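# Transfer one apple from the box to the plate

## Task

Take a single apple out of the box and leave it resting on the plate. When finished, the plate must still be roughly in its original spot, the box must stand upright, and the lid must lie flat on the table next to the box with its top side up.

## Robot and tools

Robot: two arms on a table. left_arm carries a five-finger left hand and right_arm a five-finger right hand. The left hand mirrors the right one. Calibrated bases in the scene frame: left_arm at (+0.009, +0.328, +0.003) m, right_arm at (-0.015, -0.311, +0.006) m, each turned only slightly about z. A post stands on the floor behind the arms. Loose objects may occasionally get nudged by an outside push.

Frames: the scene frame has its origin at table-top height, halfway between the nominal bases. +z is up, +x points out over the table, and left_arm sits on the +y side. Camera image sides do not match arm names. Each arm reports its hand pose (end_effector_position in metres, end_effector_quat_wxyz) in its own base frame. Offsets also run along that arm's base axes, and rotations turn about the Hand target's position. Printed poses can be a few centimetres off, more at long reach.

Hand point: a spot fixed to the palm, 0.15 m out from the wrist mount and 0.05 m in front of the palm. Its +z runs along straight fingers and +y out of the palm. On the right hand +x runs across the palm away from the thumb; on the left hand +x points toward the thumb. Straight fingertips reach 0.06-0.07 m past the point along +z. A wrist bracket on the little-finger side can strike things.

execute_actions(actions, cameras): actions is a list of actions. Each action is a list of 1 to 15 rows, one row per 1/30 s step. A short action repeats its final row up to step 15. Every row is one flat list of 28 numbers, each in [-1, 1], covering both arms even if only one moves. Order: left dx, dy, dz, rx, ry, rz; left little, ring, middle, index, thumb_bend, thumb_turn, force_limit, speed; then the same 14 for the right arm. The six pose numbers are an offset, not a pose. Each row is measured from the arm's Hand target at the start of that action, not from the row before, so repeating an offset moves the arm further. Scale: 1.0 means 0.6 m or 180 degrees; rx, ry, rz form a single rotation vector. Six zeros means no new pose request. The hand numbers are absolute targets. For fingers and thumb_bend, +1 is straight and -1 is curled. For thumb_turn, +1 puts the thumb beside the palm and -1 puts it opposite the fingers. force_limit runs linearly from about 0 N at -1 to 10 N at +1 (15 N for the two thumb motors). speed rises from nearly zero at -1 to full at +0.48 and stays full above that. Omitting numbers is not allowed. To keep a hand unchanged, resend the last eight numbers that actually ran for it. If none have run yet, send its hand_measured six values plus hand_force_limit and hand_speed. Camera images come back only when actions is empty or when cameras names them ("all", or cam_head_left, cam_head_right, cam_high).

move(target, speed, blend, blocking, cameras): target is either one 28-number row or a list of up to 15 such rows. All of its offsets count from the Hand targets at the start of the move, not from the previous target. speed is the top path speed in m/s (0.002 to 4.3, default 0.25), given as one value or one per target. blend is a corner-rounding radius in metres; the default 0 stops at each target. With blocking=false the call returns after about 0.5 s while the motion continues. Paths are straight and do not avoid obstacles, and the whole list must finish within 10 s. The result adds a move: line such as done, off_target, moving, held or fault, plus limits like paced or held.

wait(seconds): 0 to 3600 s. Lets time pass, or lets a running move go on. stop(): brakes a running move. zoom_image(camera, region): region is [x0, y0, x1, y1] in pixels of that camera's newest image, at most 504 by 504. show_instructions() shows the reference pages. finished_scene(scene=1) ends the scene for good.

Results: Hand target is the last commanded pose after clipping, and the next offsets start from it. The hand point often rests 1-3 cm short, usually low, and this does not by itself mean contact. If it stays short, send the gap as an offset. hand_measured, hand_stopped_by (moving, target, force, stalled, fault) and hand_load_n each hold six values in the motor order above. A lost grip shows only as hand_load_n dropping near 0. Joint torques, joint velocities and motor temperatures are also listed.

Gripping: with the thumb turned in front of the palm, the hand can wrap objects about 0.035-0.065 m thick. A thumb-tip and index-pad pinch can hold light items up to about 0.08 m. Close slowly (speed -0.94 or lower) for a soft grip. A motor moves only when its target changes by at least 0.002.

Order of work: look first (empty actions), lift the lid and lay it flat beside the box, top up, grasp one apple, carry it over the plate, lower it until it rests, open the hand, withdraw, then finish.

Avoid: drops of any height, releasing moving items, fast impacts, hard presses on fixed or heavy things, knocking the plate far, letting crockery fall, anything leaving the table, arms touching each other, and large finger loads. Orientation commands are clipped to 40 degrees from the current one per step. Long stretched holds heat motors; at 100 °C an arm collapses for 30-60 s.

Each tool is called after "Request:" in YAML: its name, and indented under it one key for each argument.

Reference images:

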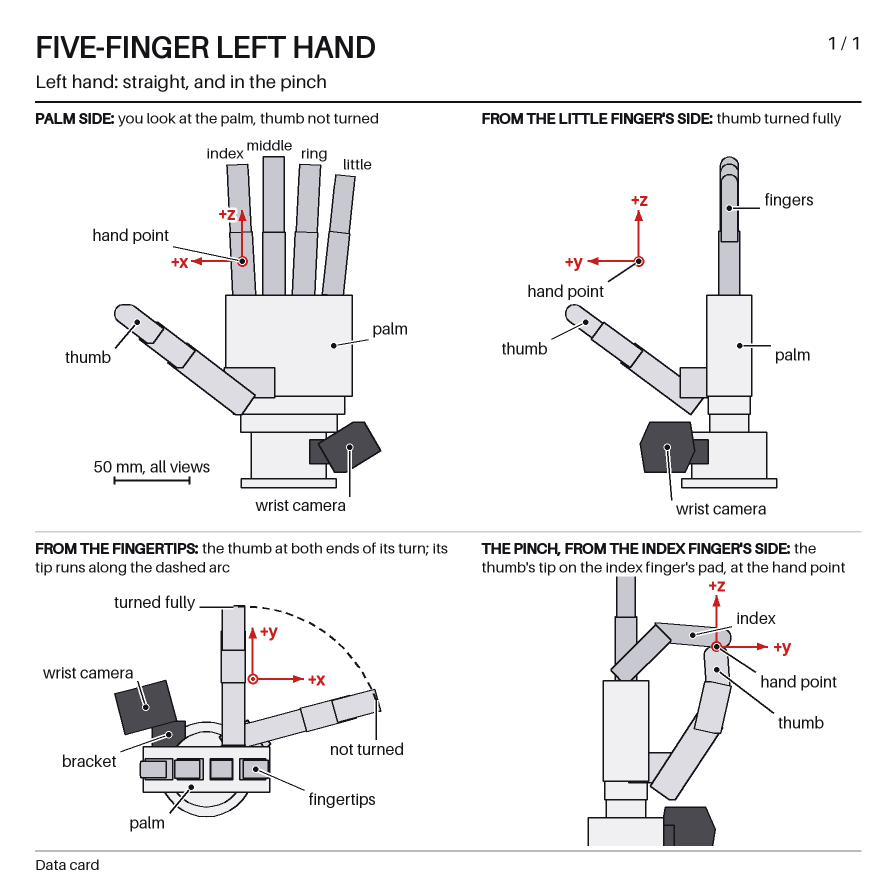

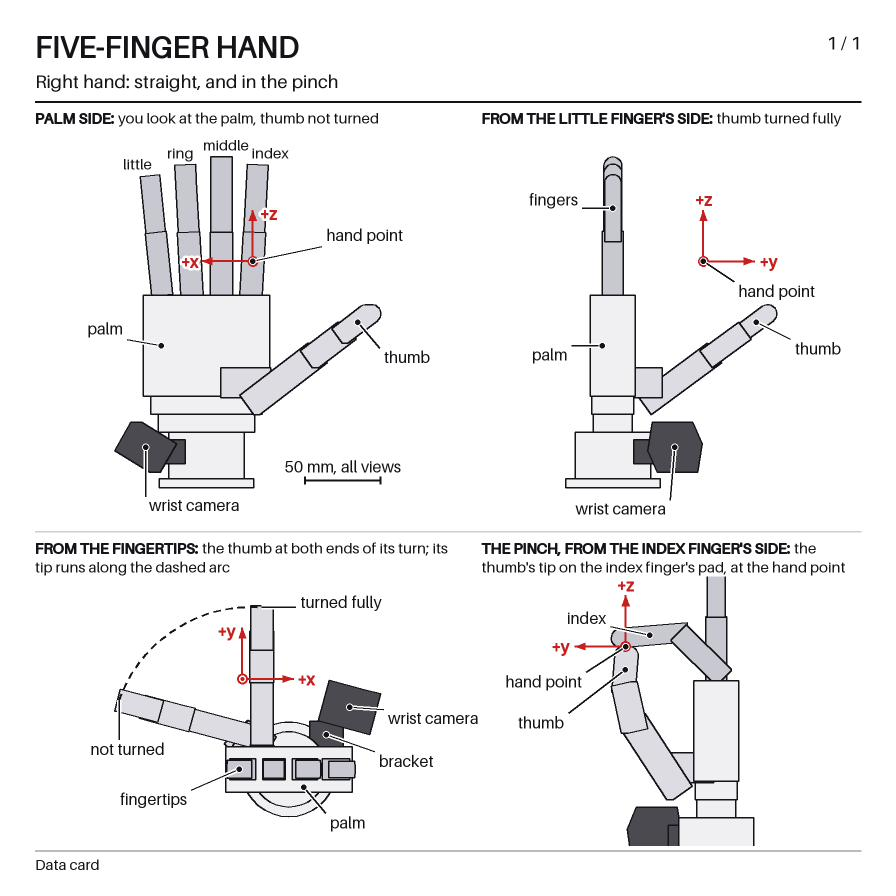

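## Session

Request:
execute_actions:
  actions: []

Scene clock: 0.00 s.
left_arm: end_effector_position=(+0.4448, -0.3952, +0.1951) hand_measured=(+1.000, +1.000, +1.000, +1.000, +1.000, +1.000) hand_load_n=(+0.0, +0.0, +0.0, +0.0, +0.0, +0.0) hand_stopped_by=(target, target, target, target, target, target) hand_force_limit=0.00 hand_speed=-0.80 end_effector_quat_wxyz=(+0.203, +0.180, +0.818, -0.506) | right_arm: end_effector_position=(+0.3693, +0.0659, +0.3857) hand_measured=(+1.000, +1.000, +1.000, +1.000, +1.000, +1.000) hand_load_n=(+0.0, +0.0, +0.0, +0.0, +0.0, +0.0) hand_stopped_by=(target, target, target, target, target, target) hand_force_limit=0.00 hand_speed=-0.80 end_effector_quat_wxyz=(-0.090, +0.709, +0.167, +0.679)
Joint positions: left_arm=[-0.541 1.5 1.135 -0.233 0.77 1.041] | right_arm=[0.328 0.509 0.647 -0.2 -0.035 -1.672]
Joint velocities: within noise
Joint torques (N m): no reading
Motor temperatures (°C): left_arm=[28 28 31 28 33 32] | right_arm=[33 32 29 34 31 35]
Heat: left arm: hottest wrist yaw 33 °C; right arm: hottest wrist roll 35 °C.
Hand target: left_arm +0.4515, -0.3992, +0.2067; +0.213, +0.184, +0.813, -0.510 | right_arm +0.3690, +0.0658, +0.4063; -0.091, +0.697, +0.164, +0.692

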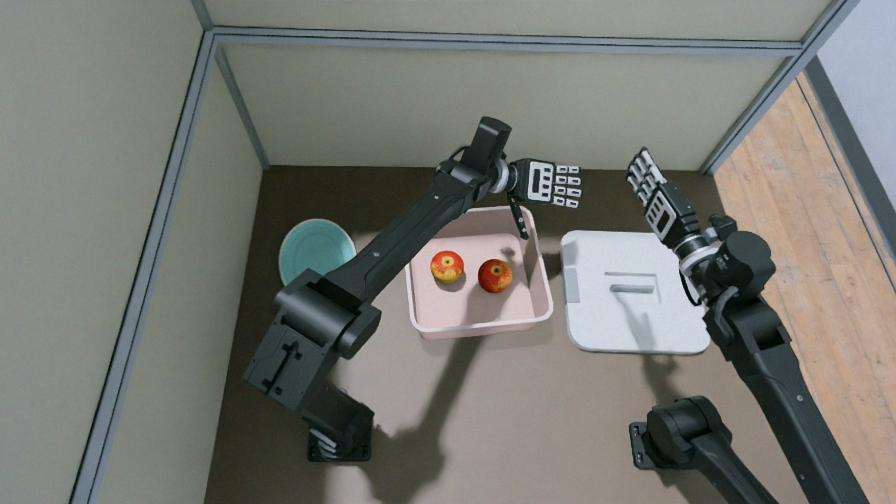

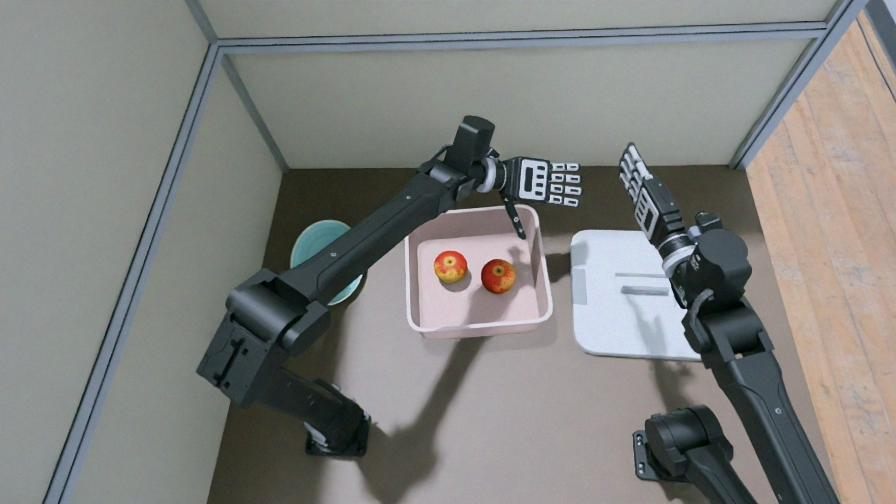

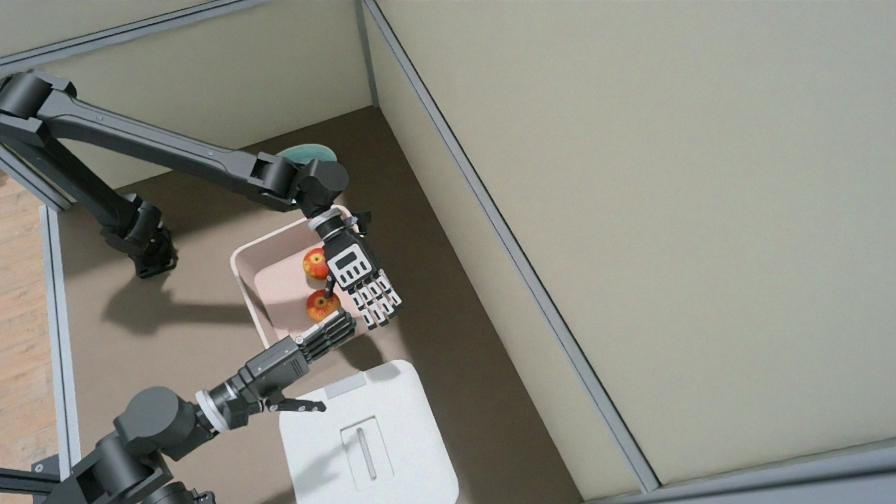

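Request:
zoom_image:
  camera: "cam_head_left"
  region: [260, 120, 600, 360]

Request:
zoom_image:
  camera: "cam_high"
  region: [200, 120, 500, 400]

Request:
zoom_image:
  camera: "cam_head_right"
  region: [260, 120, 600, 360]

Scaled by 1.482.

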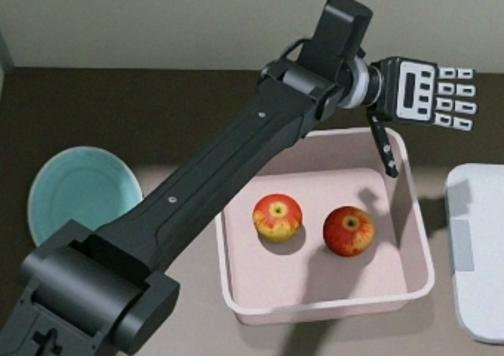

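Scaled by 1.680.

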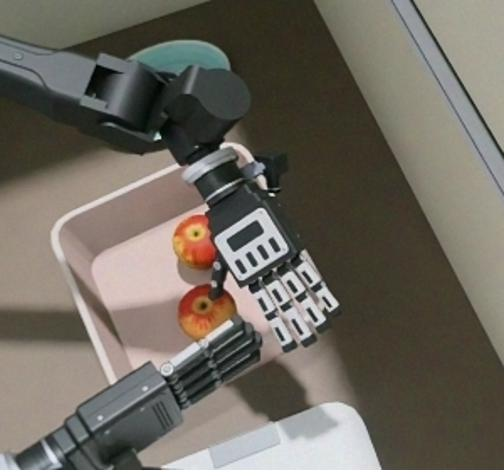

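Scaled by 1.482.

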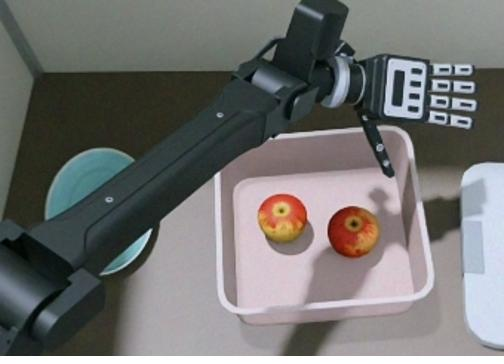

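Request:
move:
  target: [-0.2025,0.1267,0.15,-0.0136,0.201,0.346,1,1,0.7,0.7,1,-1,-0.2,0.0,0,0,0,0,0,0,1,1,1,1,1,1,0,-0.8]
  speed: 0.2
  cameras: ["all"]

Scene clock: 227.53 s.
left_arm: end_effector_position=(+0.3271, -0.3128, +0.2655) hand_measured=(+1.000, +1.000, +0.700, +0.700, +1.000, -1.000) hand_load_n=(+0.0, +0.0, +0.0, +0.0, +0.0, -0.5) hand_stopped_by=(target, target, target, target, target, target) hand_force_limit=-0.20 hand_speed=0.00 end_effector_quat_wxyz=(+0.190, -0.420, +0.815, -0.351) | right_arm: end_effector_position=(+0.3693, +0.0659, +0.3857) hand_measured=(+1.000, +1.000, +1.000, +1.000, +1.000, +1.000) hand_load_n=(+0.0, +0.0, +0.0, +0.0, +0.0, +0.0) hand_stopped_by=(target, target, target, target, target, target) hand_force_limit=0.00 hand_speed=-0.80 end_effector_quat_wxyz=(-0.090, +0.709, +0.167, +0.679)
Joint positions: left_arm=[-0.726 1.106 1.089 -0.738 -0.094 -0.066] | right_arm=[0.328 0.509 0.647 -0.2 -0.035 -1.672]
Joint torques (N m): left_arm=[-0.56 -7.06 13.37 1.37 -0.26 -0.12] | right_arm=[0.38 -1.73 10.45 2.06 0.11 -0.09]
Motor temperatures (°C): left_arm=[28 30 44 28 32 31] | right_arm=[32 31 44 33 31 34]
Heat: left arm: hottest elbow 44 °C; right arm: hottest elbow 44 °C.
Hand target: left_arm +0.3301, -0.3231, +0.2966; +0.195, -0.419, +0.804, -0.374 | right_arm +0.3690, +0.0658, +0.4063; -0.091, +0.697, +0.164, +0.692
Off the commanded pose: left_arm 0.033 m, 3 deg | right_arm 0.021 m, 2 deg.
move: off_target (left_arm)

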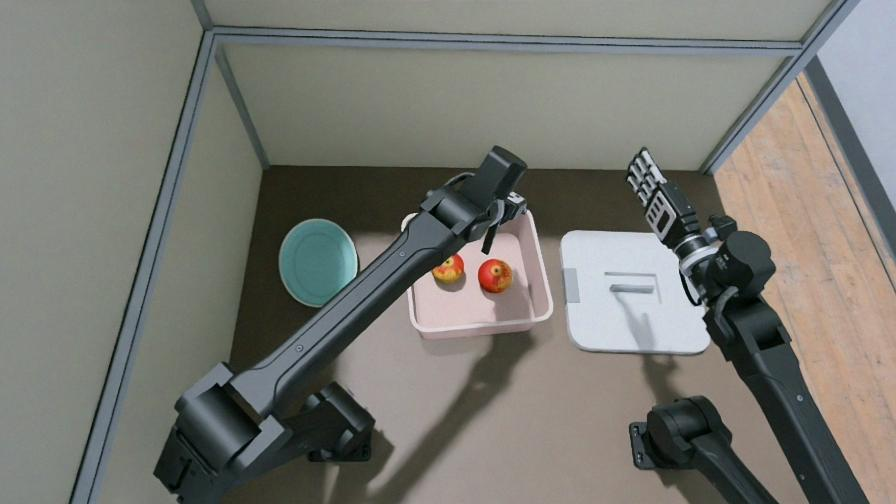

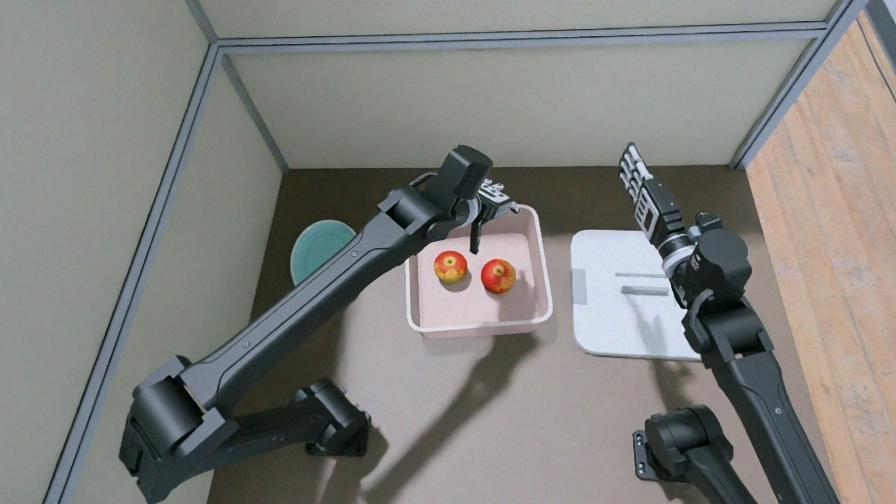

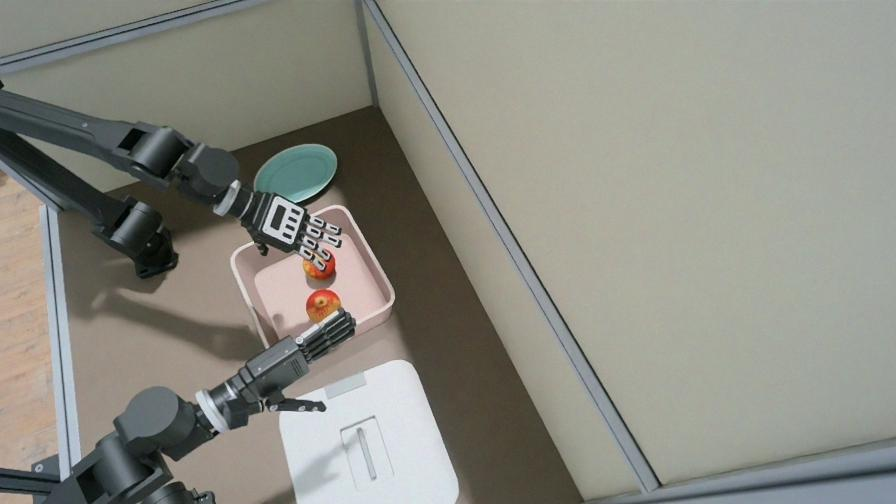

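Request:
move:
  target: [0.0053,-0.0165,-0.256,0,0,0,1,1,0.7,0.7,1,-1,-0.2,0.0,0,0,0,0,0,0,1,1,1,1,1,1,0,-0.8]
  speed: 0.15
  cameras: ["all"]

Request:
zoom_image:
  camera: "cam_head_left"
  region: [380, 180, 580, 360]

Request:
zoom_image:
  camera: "cam_high"
  region: [220, 190, 420, 370]

Request:
zoom_image:
  camera: "cam_head_right"
  region: [380, 180, 580, 360]

Scene clock: 253.77 s.
left_arm: end_effector_position=(+0.3338, -0.3257, +0.1424) hand_measured=(+1.000, +1.000, +0.700, +0.700, +1.000, -1.000) hand_load_n=(+0.0, +0.0, +0.0, +0.0, +0.0, +0.5) hand_stopped_by=(target, target, target, target, target, target) hand_force_limit=-0.20 hand_speed=0.00 end_effector_quat_wxyz=(+0.197, -0.418, +0.807, -0.367) | right_arm: end_effector_position=(+0.3693, +0.0659, +0.3857) hand_measured=(+1.000, +1.000, +1.000, +1.000, +1.000, +1.000) hand_load_n=(+0.0, +0.0, +0.0, +0.0, +0.0, +0.0) hand_stopped_by=(target, target, target, target, target, target) hand_force_limit=0.00 hand_speed=-0.80 end_effector_quat_wxyz=(-0.090, +0.709, +0.167, +0.679)
Joint positions: left_arm=[-0.741 1.194 0.808 -0.329 -0.107 -0.076] | right_arm=[0.328 0.509 0.647 -0.2 -0.035 -1.672]
Joint torques (N m): left_arm=[-0.56 -5.77 8.99 2.56 -0.26 -0.11] | right_arm=[0.09 -1.73 10.45 2.25 0.11 -0.05]
Heat: left arm: hottest elbow 48 °C; right arm: hottest elbow 45 °C.
Hand target: left_arm +0.3332, -0.3330, +0.1429; +0.195, -0.419, +0.804, -0.374 | right_arm +0.3690, +0.0658, +0.4063; -0.091, +0.697, +0.164, +0.692
Off the commanded pose: left_arm 0.007 m, 1 deg | right_arm 0.021 m, 2 deg.
move: done

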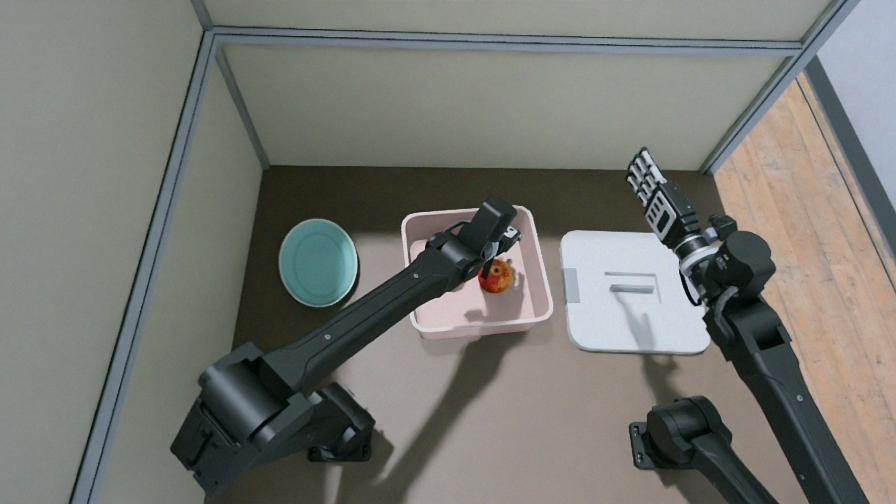

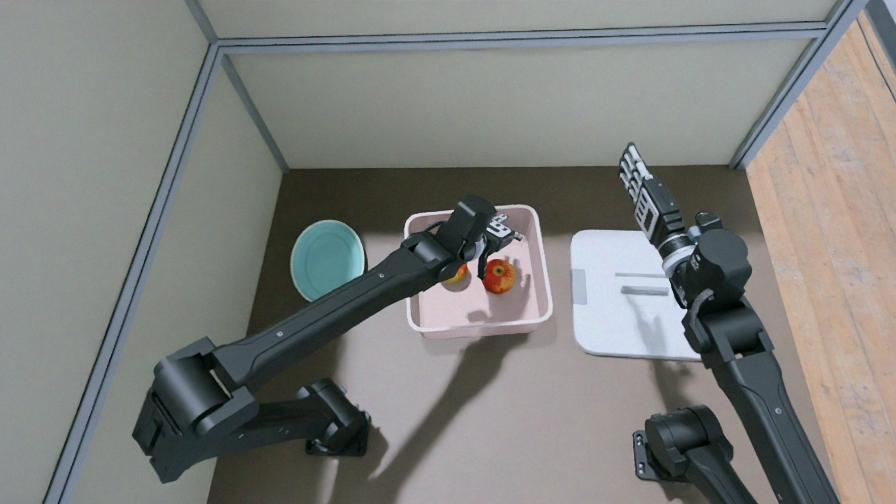

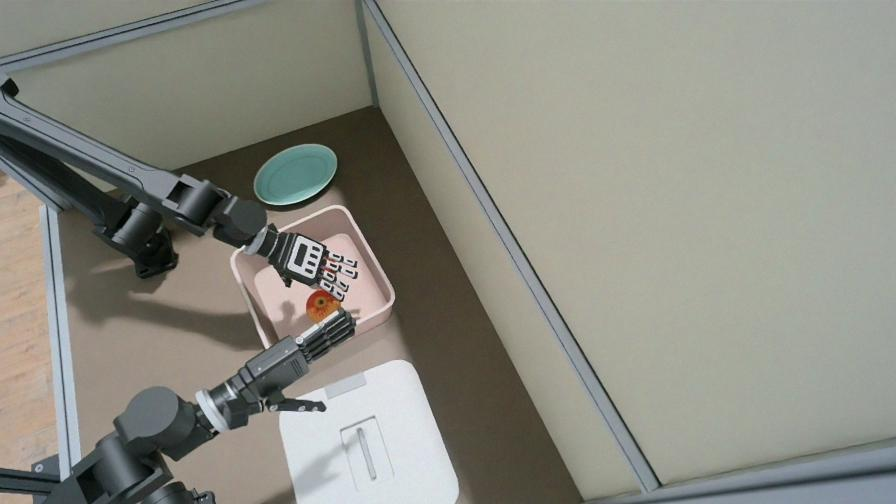

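Scaled by 2.520.

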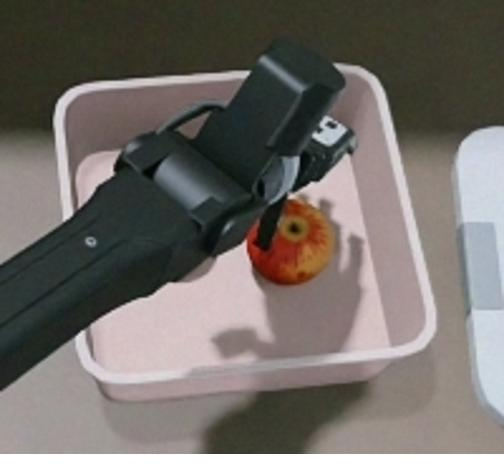

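Scaled by 2.520.

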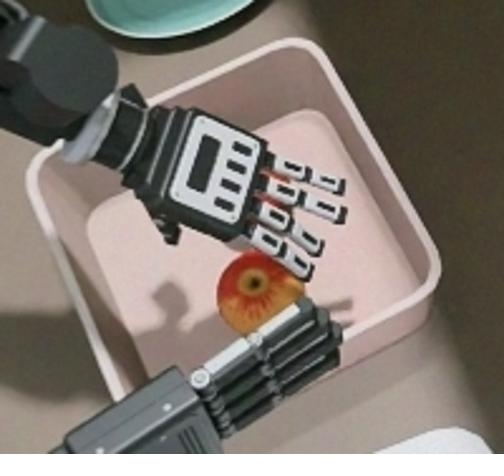

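Scaled by 2.520.

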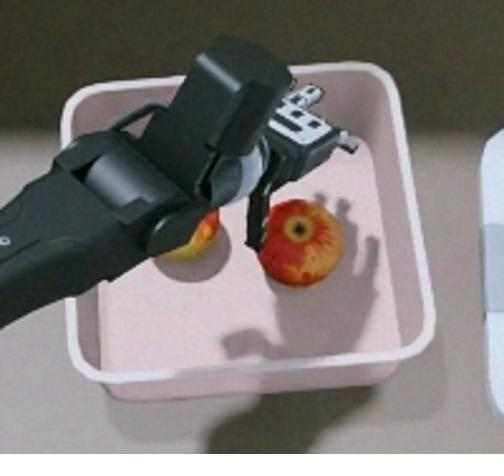

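Request:
move:
  target: [-0.0058,0.0033,-0.135,0,0,0,1,1,0.7,0.7,1,-1,-0.2,0.0,0,0,0,0,0,0,1,1,1,1,1,1,0,-0.8]
  speed: 0.1
  cameras: ["all"]

Request:
zoom_image:
  camera: "cam_head_left"
  region: [380, 180, 580, 360]

Request:
zoom_image:
  camera: "cam_high"
  region: [220, 190, 420, 370]

Request:
zoom_image:
  camera: "cam_head_right"
  region: [380, 180, 580, 360]

Scene clock: 281.47 s.
left_arm: end_effector_position=(+0.3319, -0.3251, +0.0646) hand_measured=(+1.000, +1.000, +0.700, +0.700, +1.000, -1.000) hand_load_n=(+0.0, +0.0, +0.0, +0.0, +0.0, +0.0) hand_stopped_by=(target, target, target, target, target, target) hand_force_limit=-0.20 hand_speed=0.00 end_effector_quat_wxyz=(+0.198, -0.417, +0.806, -0.370) | right_arm: end_effector_position=(+0.3693, +0.0659, +0.3857) hand_measured=(+1.000, +1.000, +1.000, +1.000, +1.000, +1.000) hand_load_n=(+0.0, +0.0, +0.0, +0.0, +0.0, +0.0) hand_stopped_by=(target, target, target, target, target, target) hand_force_limit=0.00 hand_speed=-0.80 end_effector_quat_wxyz=(-0.090, +0.709, +0.167, +0.679)
Joint positions: left_arm=[-0.743 1.312 0.668 -0.065 -0.109 -0.078] | right_arm=[0.328 0.509 0.647 -0.2 -0.035 -1.672]
Joint torques (N m): left_arm=[-0.91 -6.83 7.83 2.58 -0.25 -0.1] | right_arm=[0.26 -1.32 10.41 2.18 0.07 -0.11]
Heat: left arm: hottest elbow 48 °C; right arm: hottest elbow 45 °C.
Hand target: left_arm +0.3297, -0.3310, +0.0619; +0.195, -0.419, +0.804, -0.374 | right_arm +0.3690, +0.0658, +0.4063; -0.091, +0.697, +0.164, +0.692
Off the commanded pose: left_arm 0.007 m, 1 deg | right_arm 0.021 m, 2 deg.
move: done

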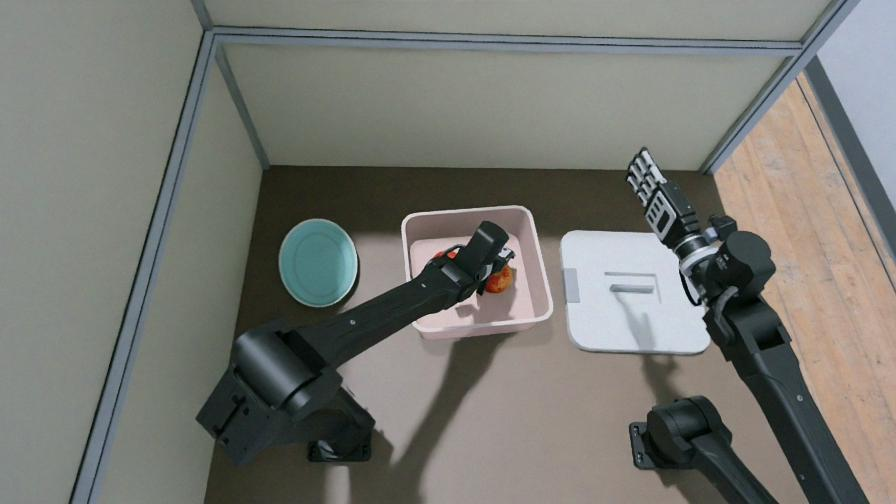

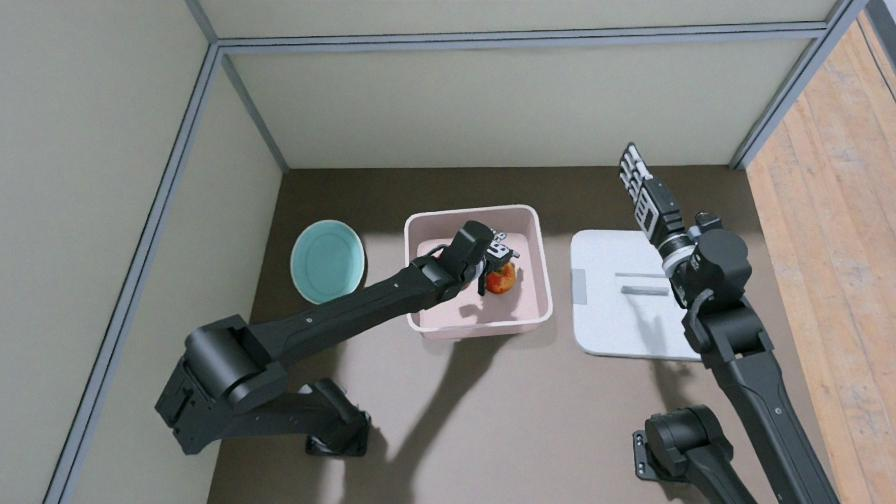

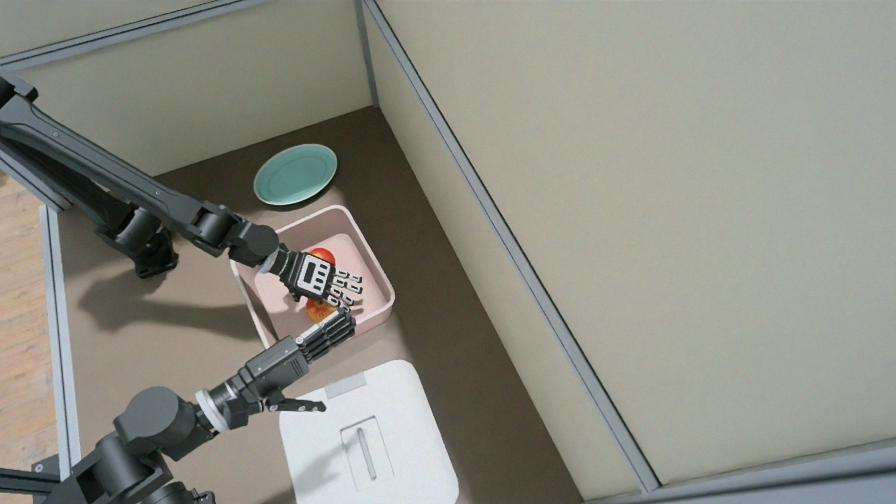

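Scaled by 2.520.

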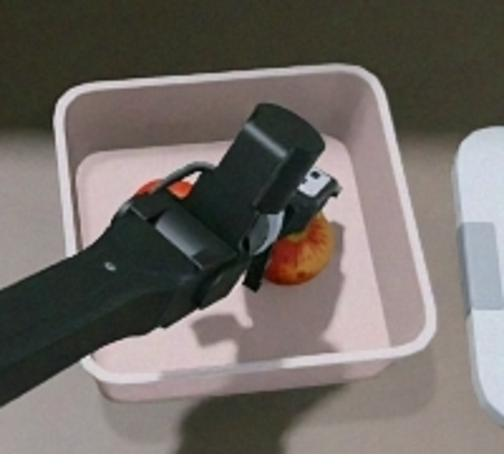

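Scaled by 2.520.

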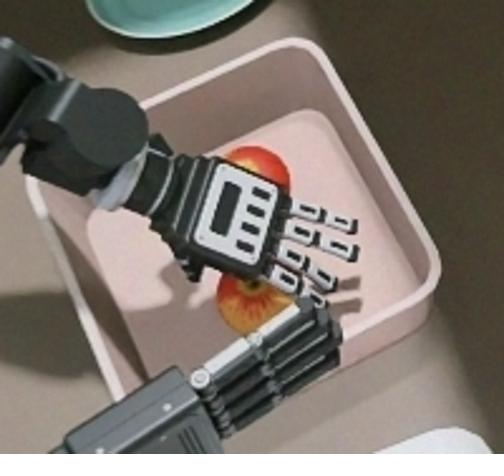

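Scaled by 2.520.

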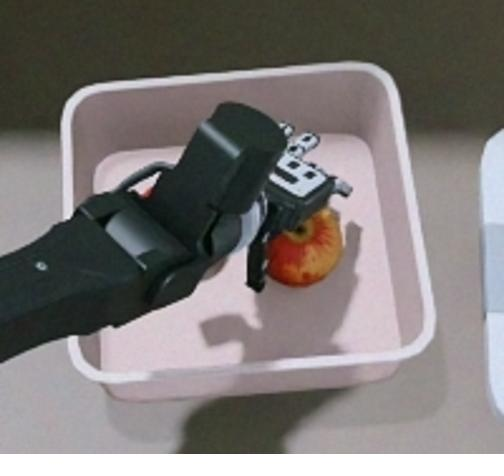

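Request:
move:
  target: [-0.0027,0.0023,-0.03,0,0,0,1,1,0.7,0.7,1,-1,-0.2,0.0,0,0,0,0,0,0,1,1,1,1,1,1,0,-0.8]
  speed: 0.08

Scene clock: 318.33 s.
left_arm: end_effector_position=(+0.3307, -0.3239, +0.0470) hand_measured=(+1.000, +1.000, +0.700, +0.700, +1.000, -1.000) hand_load_n=(+0.0, +0.0, +0.0, +0.0, +0.0, +0.0) hand_stopped_by=(target, target, target, target, target, target) hand_force_limit=-0.20 hand_speed=0.00 end_effector_quat_wxyz=(+0.199, -0.417, +0.806, -0.371) | right_arm: end_effector_position=(+0.3693, +0.0659, +0.3857) hand_measured=(+1.000, +1.000, +1.000, +1.000, +1.000, +1.000) hand_load_n=(+0.0, +0.0, +0.0, +0.0, +0.0, +0.0) hand_stopped_by=(target, target, target, target, target, target) hand_force_limit=0.00 hand_speed=-0.80 end_effector_quat_wxyz=(-0.090, +0.709, +0.167, +0.679)
Joint positions: left_arm=[-0.743 1.346 0.64 -0.002 -0.109 -0.078] | right_arm=[0.328 0.509 0.647 -0.2 -0.035 -1.672]
Joint torques (N m): left_arm=[-0.79 -7.12 7.46 2.63 -0.25 -0.1] | right_arm=[1.03 -2.14 10.47 2.14 0.09 -0.07]
Heat: left arm: hottest elbow 44 °C; right arm: hottest elbow 45 °C.
Hand target: left_arm +0.3282, -0.3295, +0.0439; +0.195, -0.419, +0.804, -0.374 | right_arm +0.3690, +0.0658, +0.4063; -0.091, +0.697, +0.164, +0.692
Off the commanded pose: left_arm 0.007 m, 1 deg | right_arm 0.021 m, 2 deg.
move: done

Request:
move:
  target: [0,0,0,0,0,0,1,1,-0.1,-0.1,0.2,-1,-0.5,-0.94,0,0,0,0,0,0,1,1,1,1,1,1,0,-0.8]
  cameras: ["all"]

Scene clock: 332.27 s.
left_arm: end_effector_position=(+0.3326, -0.3257, +0.0491) hand_measured=(+1.000, +1.000, +0.356, +0.374, +0.826, -1.000) hand_load_n=(+0.0, +0.0, +2.5, +2.0, +4.0, +0.0) hand_stopped_by=(target, target, force, force, force, target) hand_force_limit=-0.50 hand_speed=-0.94 end_effector_quat_wxyz=(+0.200, -0.418, +0.802, -0.376) | right_arm: end_effector_position=(+0.3693, +0.0659, +0.3857) hand_measured=(+1.000, +1.000, +1.000, +1.000, +1.000, +1.000) hand_load_n=(+0.0, +0.0, +0.0, +0.0, +0.0, +0.0) hand_stopped_by=(target, target, target, target, target, target) hand_force_limit=0.00 hand_speed=-0.80 end_effector_quat_wxyz=(-0.090, +0.709, +0.167, +0.679)
Joint positions: left_arm=[-0.743 1.346 0.64 0.01 -0.11 -0.082] | right_arm=[0.328 0.509 0.647 -0.2 -0.035 -1.672]
Joint torques (N m): left_arm=[-0.79 -6.89 7.56 2.13 -0.22 -0.06] | right_arm=[0.09 -1.55 10.62 2.07 0.07 -0.07]
Heat: left arm: hottest elbow 43 °C; right arm: hottest elbow 46 °C.
Hand target: left_arm +0.3281, -0.3295, +0.0439; +0.195, -0.419, +0.804, -0.374 | right_arm +0.3690, +0.0658, +0.4063; -0.091, +0.697, +0.164, +0.692
Off the commanded pose: left_arm 0.008 m, 1 deg | right_arm 0.021 m, 2 deg.
move: done

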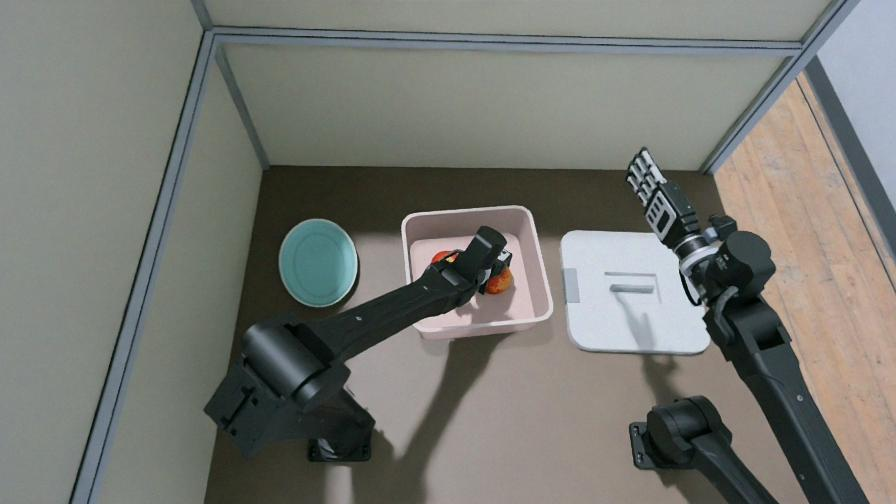

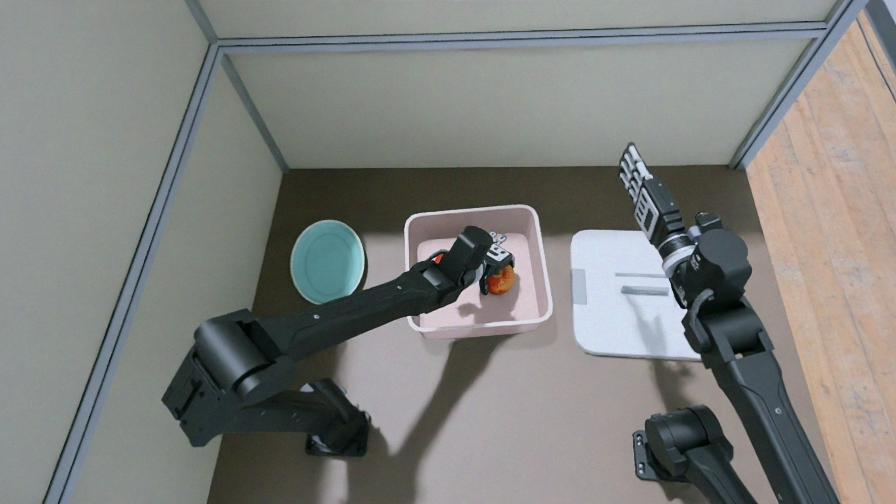

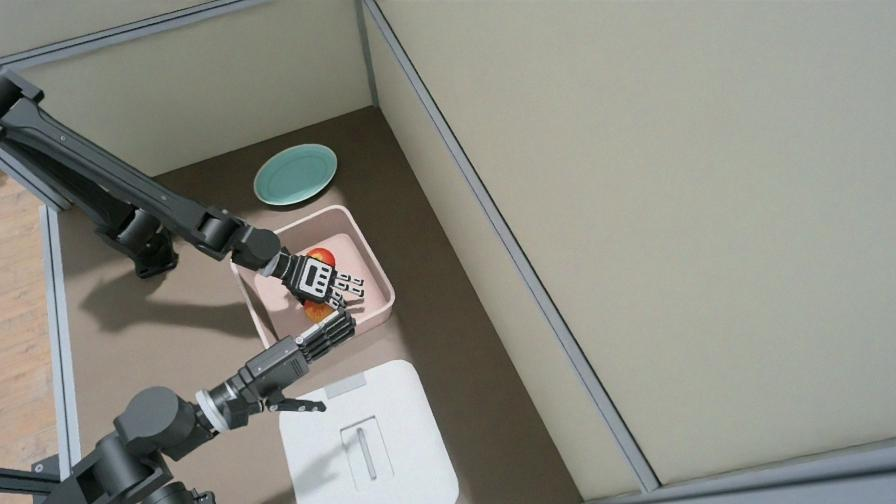

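Request:
move:
  target: [0,0,0,0,0,0,1,1,-0.15,-0.15,0.15,-1,-0.15,-0.94,0,0,0,0,0,0,1,1,1,1,1,1,0,-0.8]

Scene clock: 337.90 s.
left_arm: end_effector_position=(+0.3326, -0.3257, +0.0491) hand_measured=(+1.000, +1.000, +0.336, +0.348, +0.824, -1.000) hand_load_n=(+0.0, +0.0, +4.0, +5.5, +10.0, +0.5) hand_stopped_by=(target, target, force, force, force, target) hand_force_limit=-0.15 hand_speed=-0.94 end_effector_quat_wxyz=(+0.200, -0.418, +0.802, -0.376) | right_arm: end_effector_position=(+0.3693, +0.0659, +0.3857) hand_measured=(+1.000, +1.000, +1.000, +1.000, +1.000, +1.000) hand_load_n=(+0.0, +0.0, +0.0, +0.0, +0.0, +0.0) hand_stopped_by=(target, target, target, target, target, target) hand_force_limit=0.00 hand_speed=-0.80 end_effector_quat_wxyz=(-0.090, +0.709, +0.167, +0.679)
Joint positions: left_arm=[-0.743 1.346 0.64 0.01 -0.11 -0.082] | right_arm=[0.328 0.509 0.647 -0.2 -0.035 -1.672]
Joint torques (N m): left_arm=[-0.44 -6.77 7.5 2.13 -0.22 -0.06] | right_arm=[-0.21 -1.2 10.58 2.15 0.08 -0.08]
Heat: left arm: hottest elbow 43 °C; right arm: hottest elbow 46 °C.
Hand target: left_arm +0.3281, -0.3295, +0.0439; +0.195, -0.419, +0.804, -0.374 | right_arm +0.3690, +0.0658, +0.4063; -0.091, +0.697, +0.164, +0.692
Off the commanded pose: left_arm 0.008 m, 1 deg | right_arm 0.021 m, 2 deg.
move: done

Request:
move:
  target: [0,0,0.34,0,0,0,1,1,-0.15,-0.15,0.15,-1,-0.15,-0.94,0,0,0,0,0,0,1,1,1,1,1,1,0,-0.8]
  speed: 0.12
  cameras: ["all"]

Scene clock: 345.30 s.
left_arm: end_effector_position=(+0.3199, -0.3144, +0.2078) hand_measured=(+1.000, +1.000, +0.336, +0.348, +0.824, -1.000) hand_load_n=(+0.0, +0.0, +3.5, +5.0, +10.5, +0.5) hand_stopped_by=(target, target, force, force, force, target) hand_force_limit=-0.15 hand_speed=-0.94 end_effector_quat_wxyz=(+0.187, -0.424, +0.818, -0.340) | right_arm: end_effector_position=(+0.3693, +0.0659, +0.3857) hand_measured=(+1.000, +1.000, +1.000, +1.000, +1.000, +1.000) hand_load_n=(+0.0, +0.0, +0.0, +0.0, +0.0, +0.0) hand_stopped_by=(target, target, target, target, target, target) hand_force_limit=0.00 hand_speed=-0.80 end_effector_quat_wxyz=(-0.090, +0.709, +0.167, +0.679)
Joint positions: left_arm=[-0.744 1.123 0.959 -0.616 -0.11 -0.084] | right_arm=[0.328 0.509 0.647 -0.2 -0.035 -1.672]
Joint torques (N m): left_arm=[-0.62 -8.29 13.96 1.57 -0.16 -0.04] | right_arm=[0.38 -1.55 10.51 2.17 0.11 -0.08]
Heat: left arm: hottest elbow 44 °C; right arm: hottest elbow 46 °C.
Hand target: left_arm +0.3280, -0.3296, +0.2479; +0.195, -0.419, +0.804, -0.374 | right_arm +0.3690, +0.0658, +0.4063; -0.091, +0.697, +0.164, +0.692
Off the commanded pose: left_arm 0.044 m, 4 deg | right_arm 0.021 m, 2 deg.
move: off_target (left_arm)

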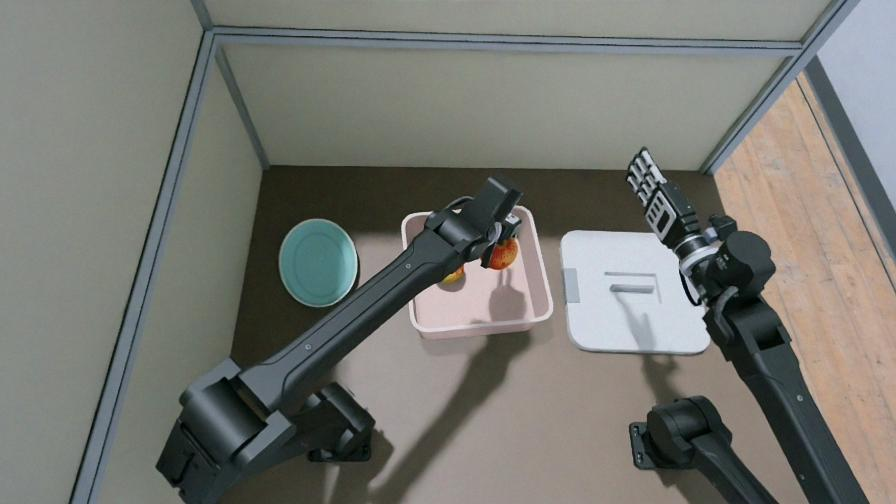

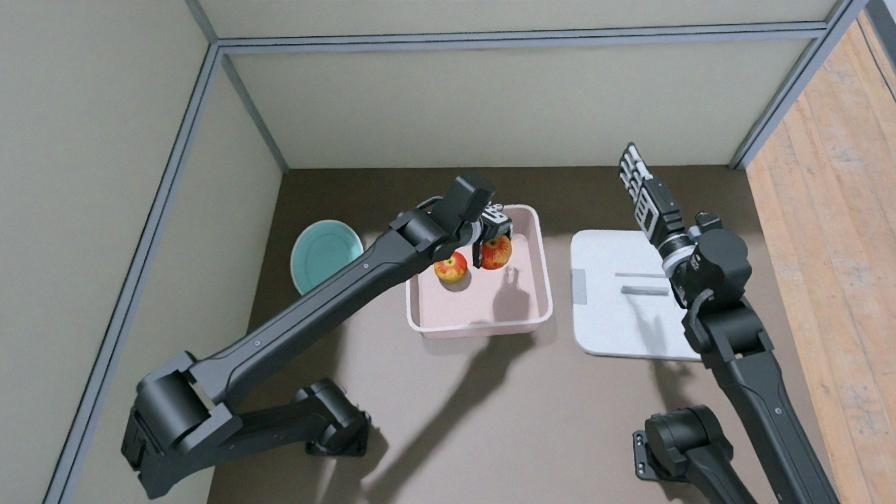

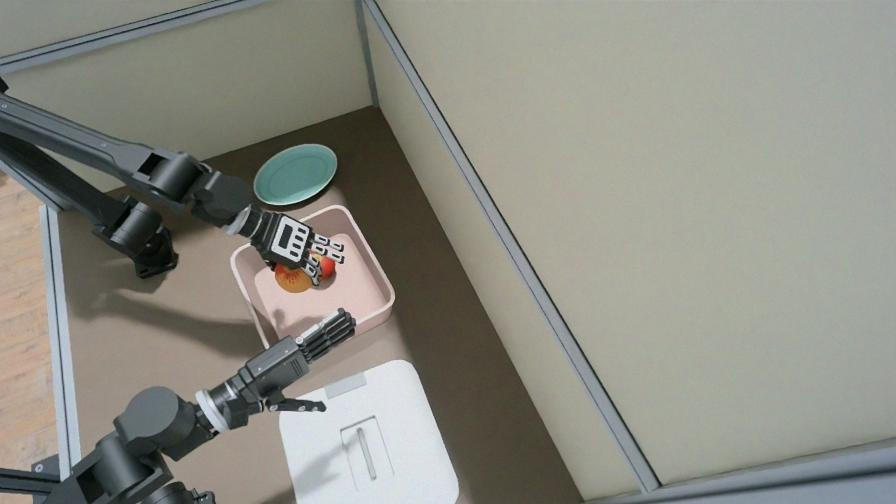

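Request:
move:
  target: [0.13,0.693,0.01,0,0,0.3056,1,1,-0.15,-0.15,0.15,-1,-0.15,-0.94,0,0,0,0,0,0,1,1,1,1,1,1,0,-0.8]
  speed: 0.18
  cameras: ["all"]

Scene clock: 366.83 s.
left_arm: end_effector_position=(+0.3850, +0.0791, +0.2190) hand_measured=(+1.000, +1.000, +0.336, +0.348, +0.824, -1.000) hand_load_n=(+0.0, +0.0, +3.5, +5.0, +10.5, +0.5) hand_stopped_by=(target, target, force, force, force, target) hand_force_limit=-0.15 hand_speed=-0.94 end_effector_quat_wxyz=(-0.316, +0.758, -0.527, +0.219) | right_arm: end_effector_position=(+0.3693, +0.0659, +0.3857) hand_measured=(+1.000, +1.000, +1.000, +1.000, +1.000, +1.000) hand_load_n=(+0.0, +0.0, +0.0, +0.0, +0.0, +0.0) hand_stopped_by=(target, target, target, target, target, target) hand_force_limit=0.00 hand_speed=-0.80 end_effector_quat_wxyz=(-0.090, +0.709, +0.167, +0.679)
Joint positions: left_arm=[0.258 0.962 0.885 -0.706 -0.07 -0.068] | right_arm=[0.328 0.509 0.647 -0.2 -0.035 -1.672]
Joint torques (N m): left_arm=[0.09 -4.54 13.93 2.8 -0.05 0.18] | right_arm=[0.03 -1.2 10.39 2.29 0.06 -0.08]
Motor temperatures (°C): left_arm=[28 30 49 27 31 30] | right_arm=[32 30 46 33 31 34]
Heat: left arm: hottest elbow 49 °C; right arm: hottest elbow 46 °C.
Hand target: left_arm +0.4061, +0.0862, +0.2540; -0.346, +0.743, -0.520, +0.242 | right_arm +0.3690, +0.0658, +0.4063; -0.091, +0.697, +0.164, +0.692
Off the commanded pose: left_arm 0.041 m, 5 deg | right_arm 0.021 m, 2 deg.
move: off_target (left_arm)

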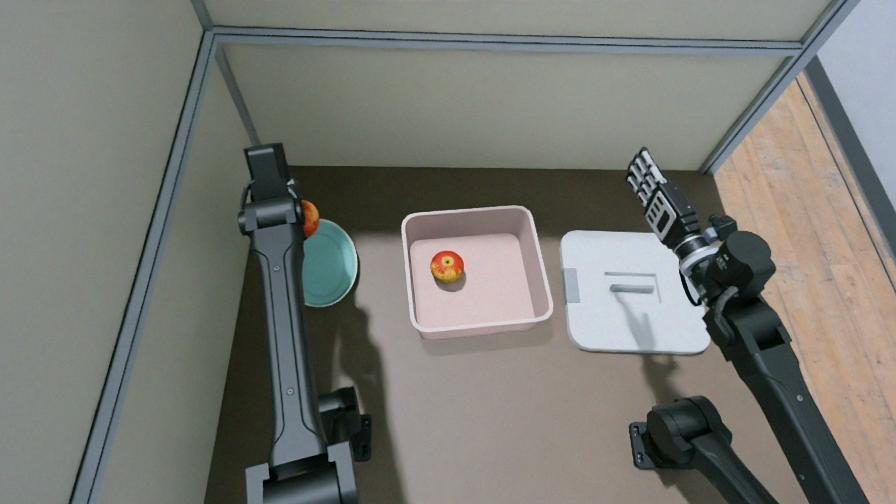

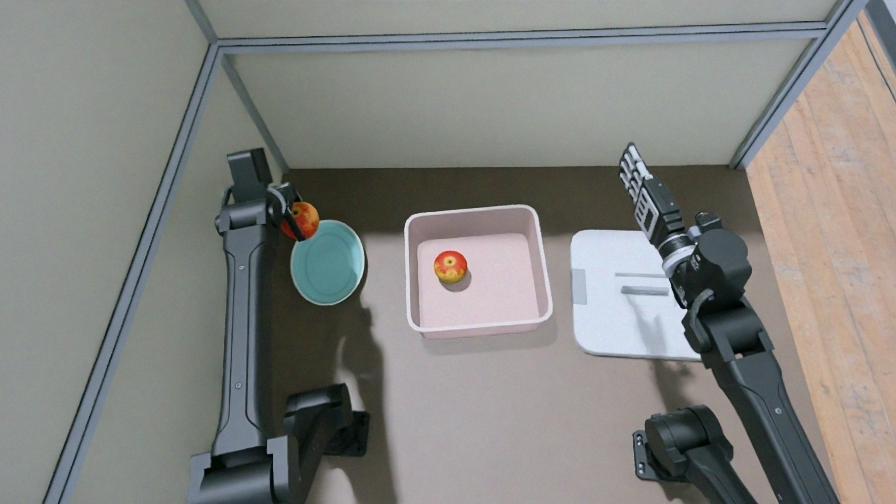

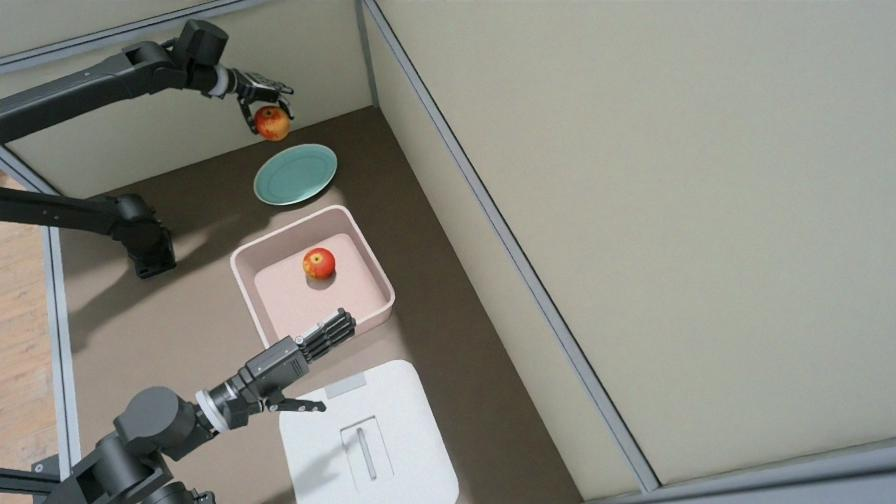

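Request:
zoom_image:
  camera: "cam_head_right"
  region: [230, 180, 410, 330]

Request:
zoom_image:
  camera: "cam_high"
  region: [200, 60, 380, 240]

Request:
zoom_image:
  camera: "cam_head_left"
  region: [230, 180, 410, 330]

Scaled by 2.800.

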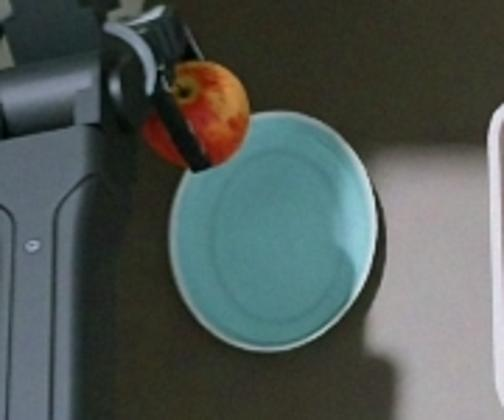

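Scaled by 2.800.

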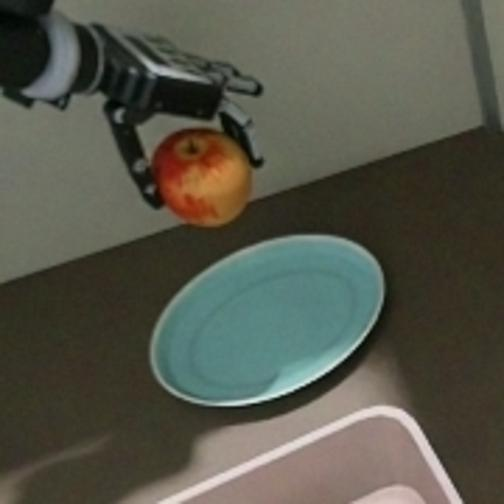

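Scaled by 2.800.

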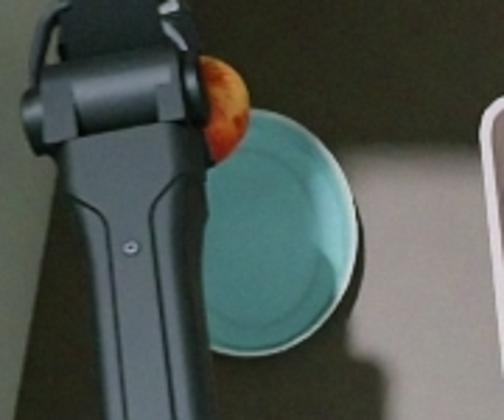

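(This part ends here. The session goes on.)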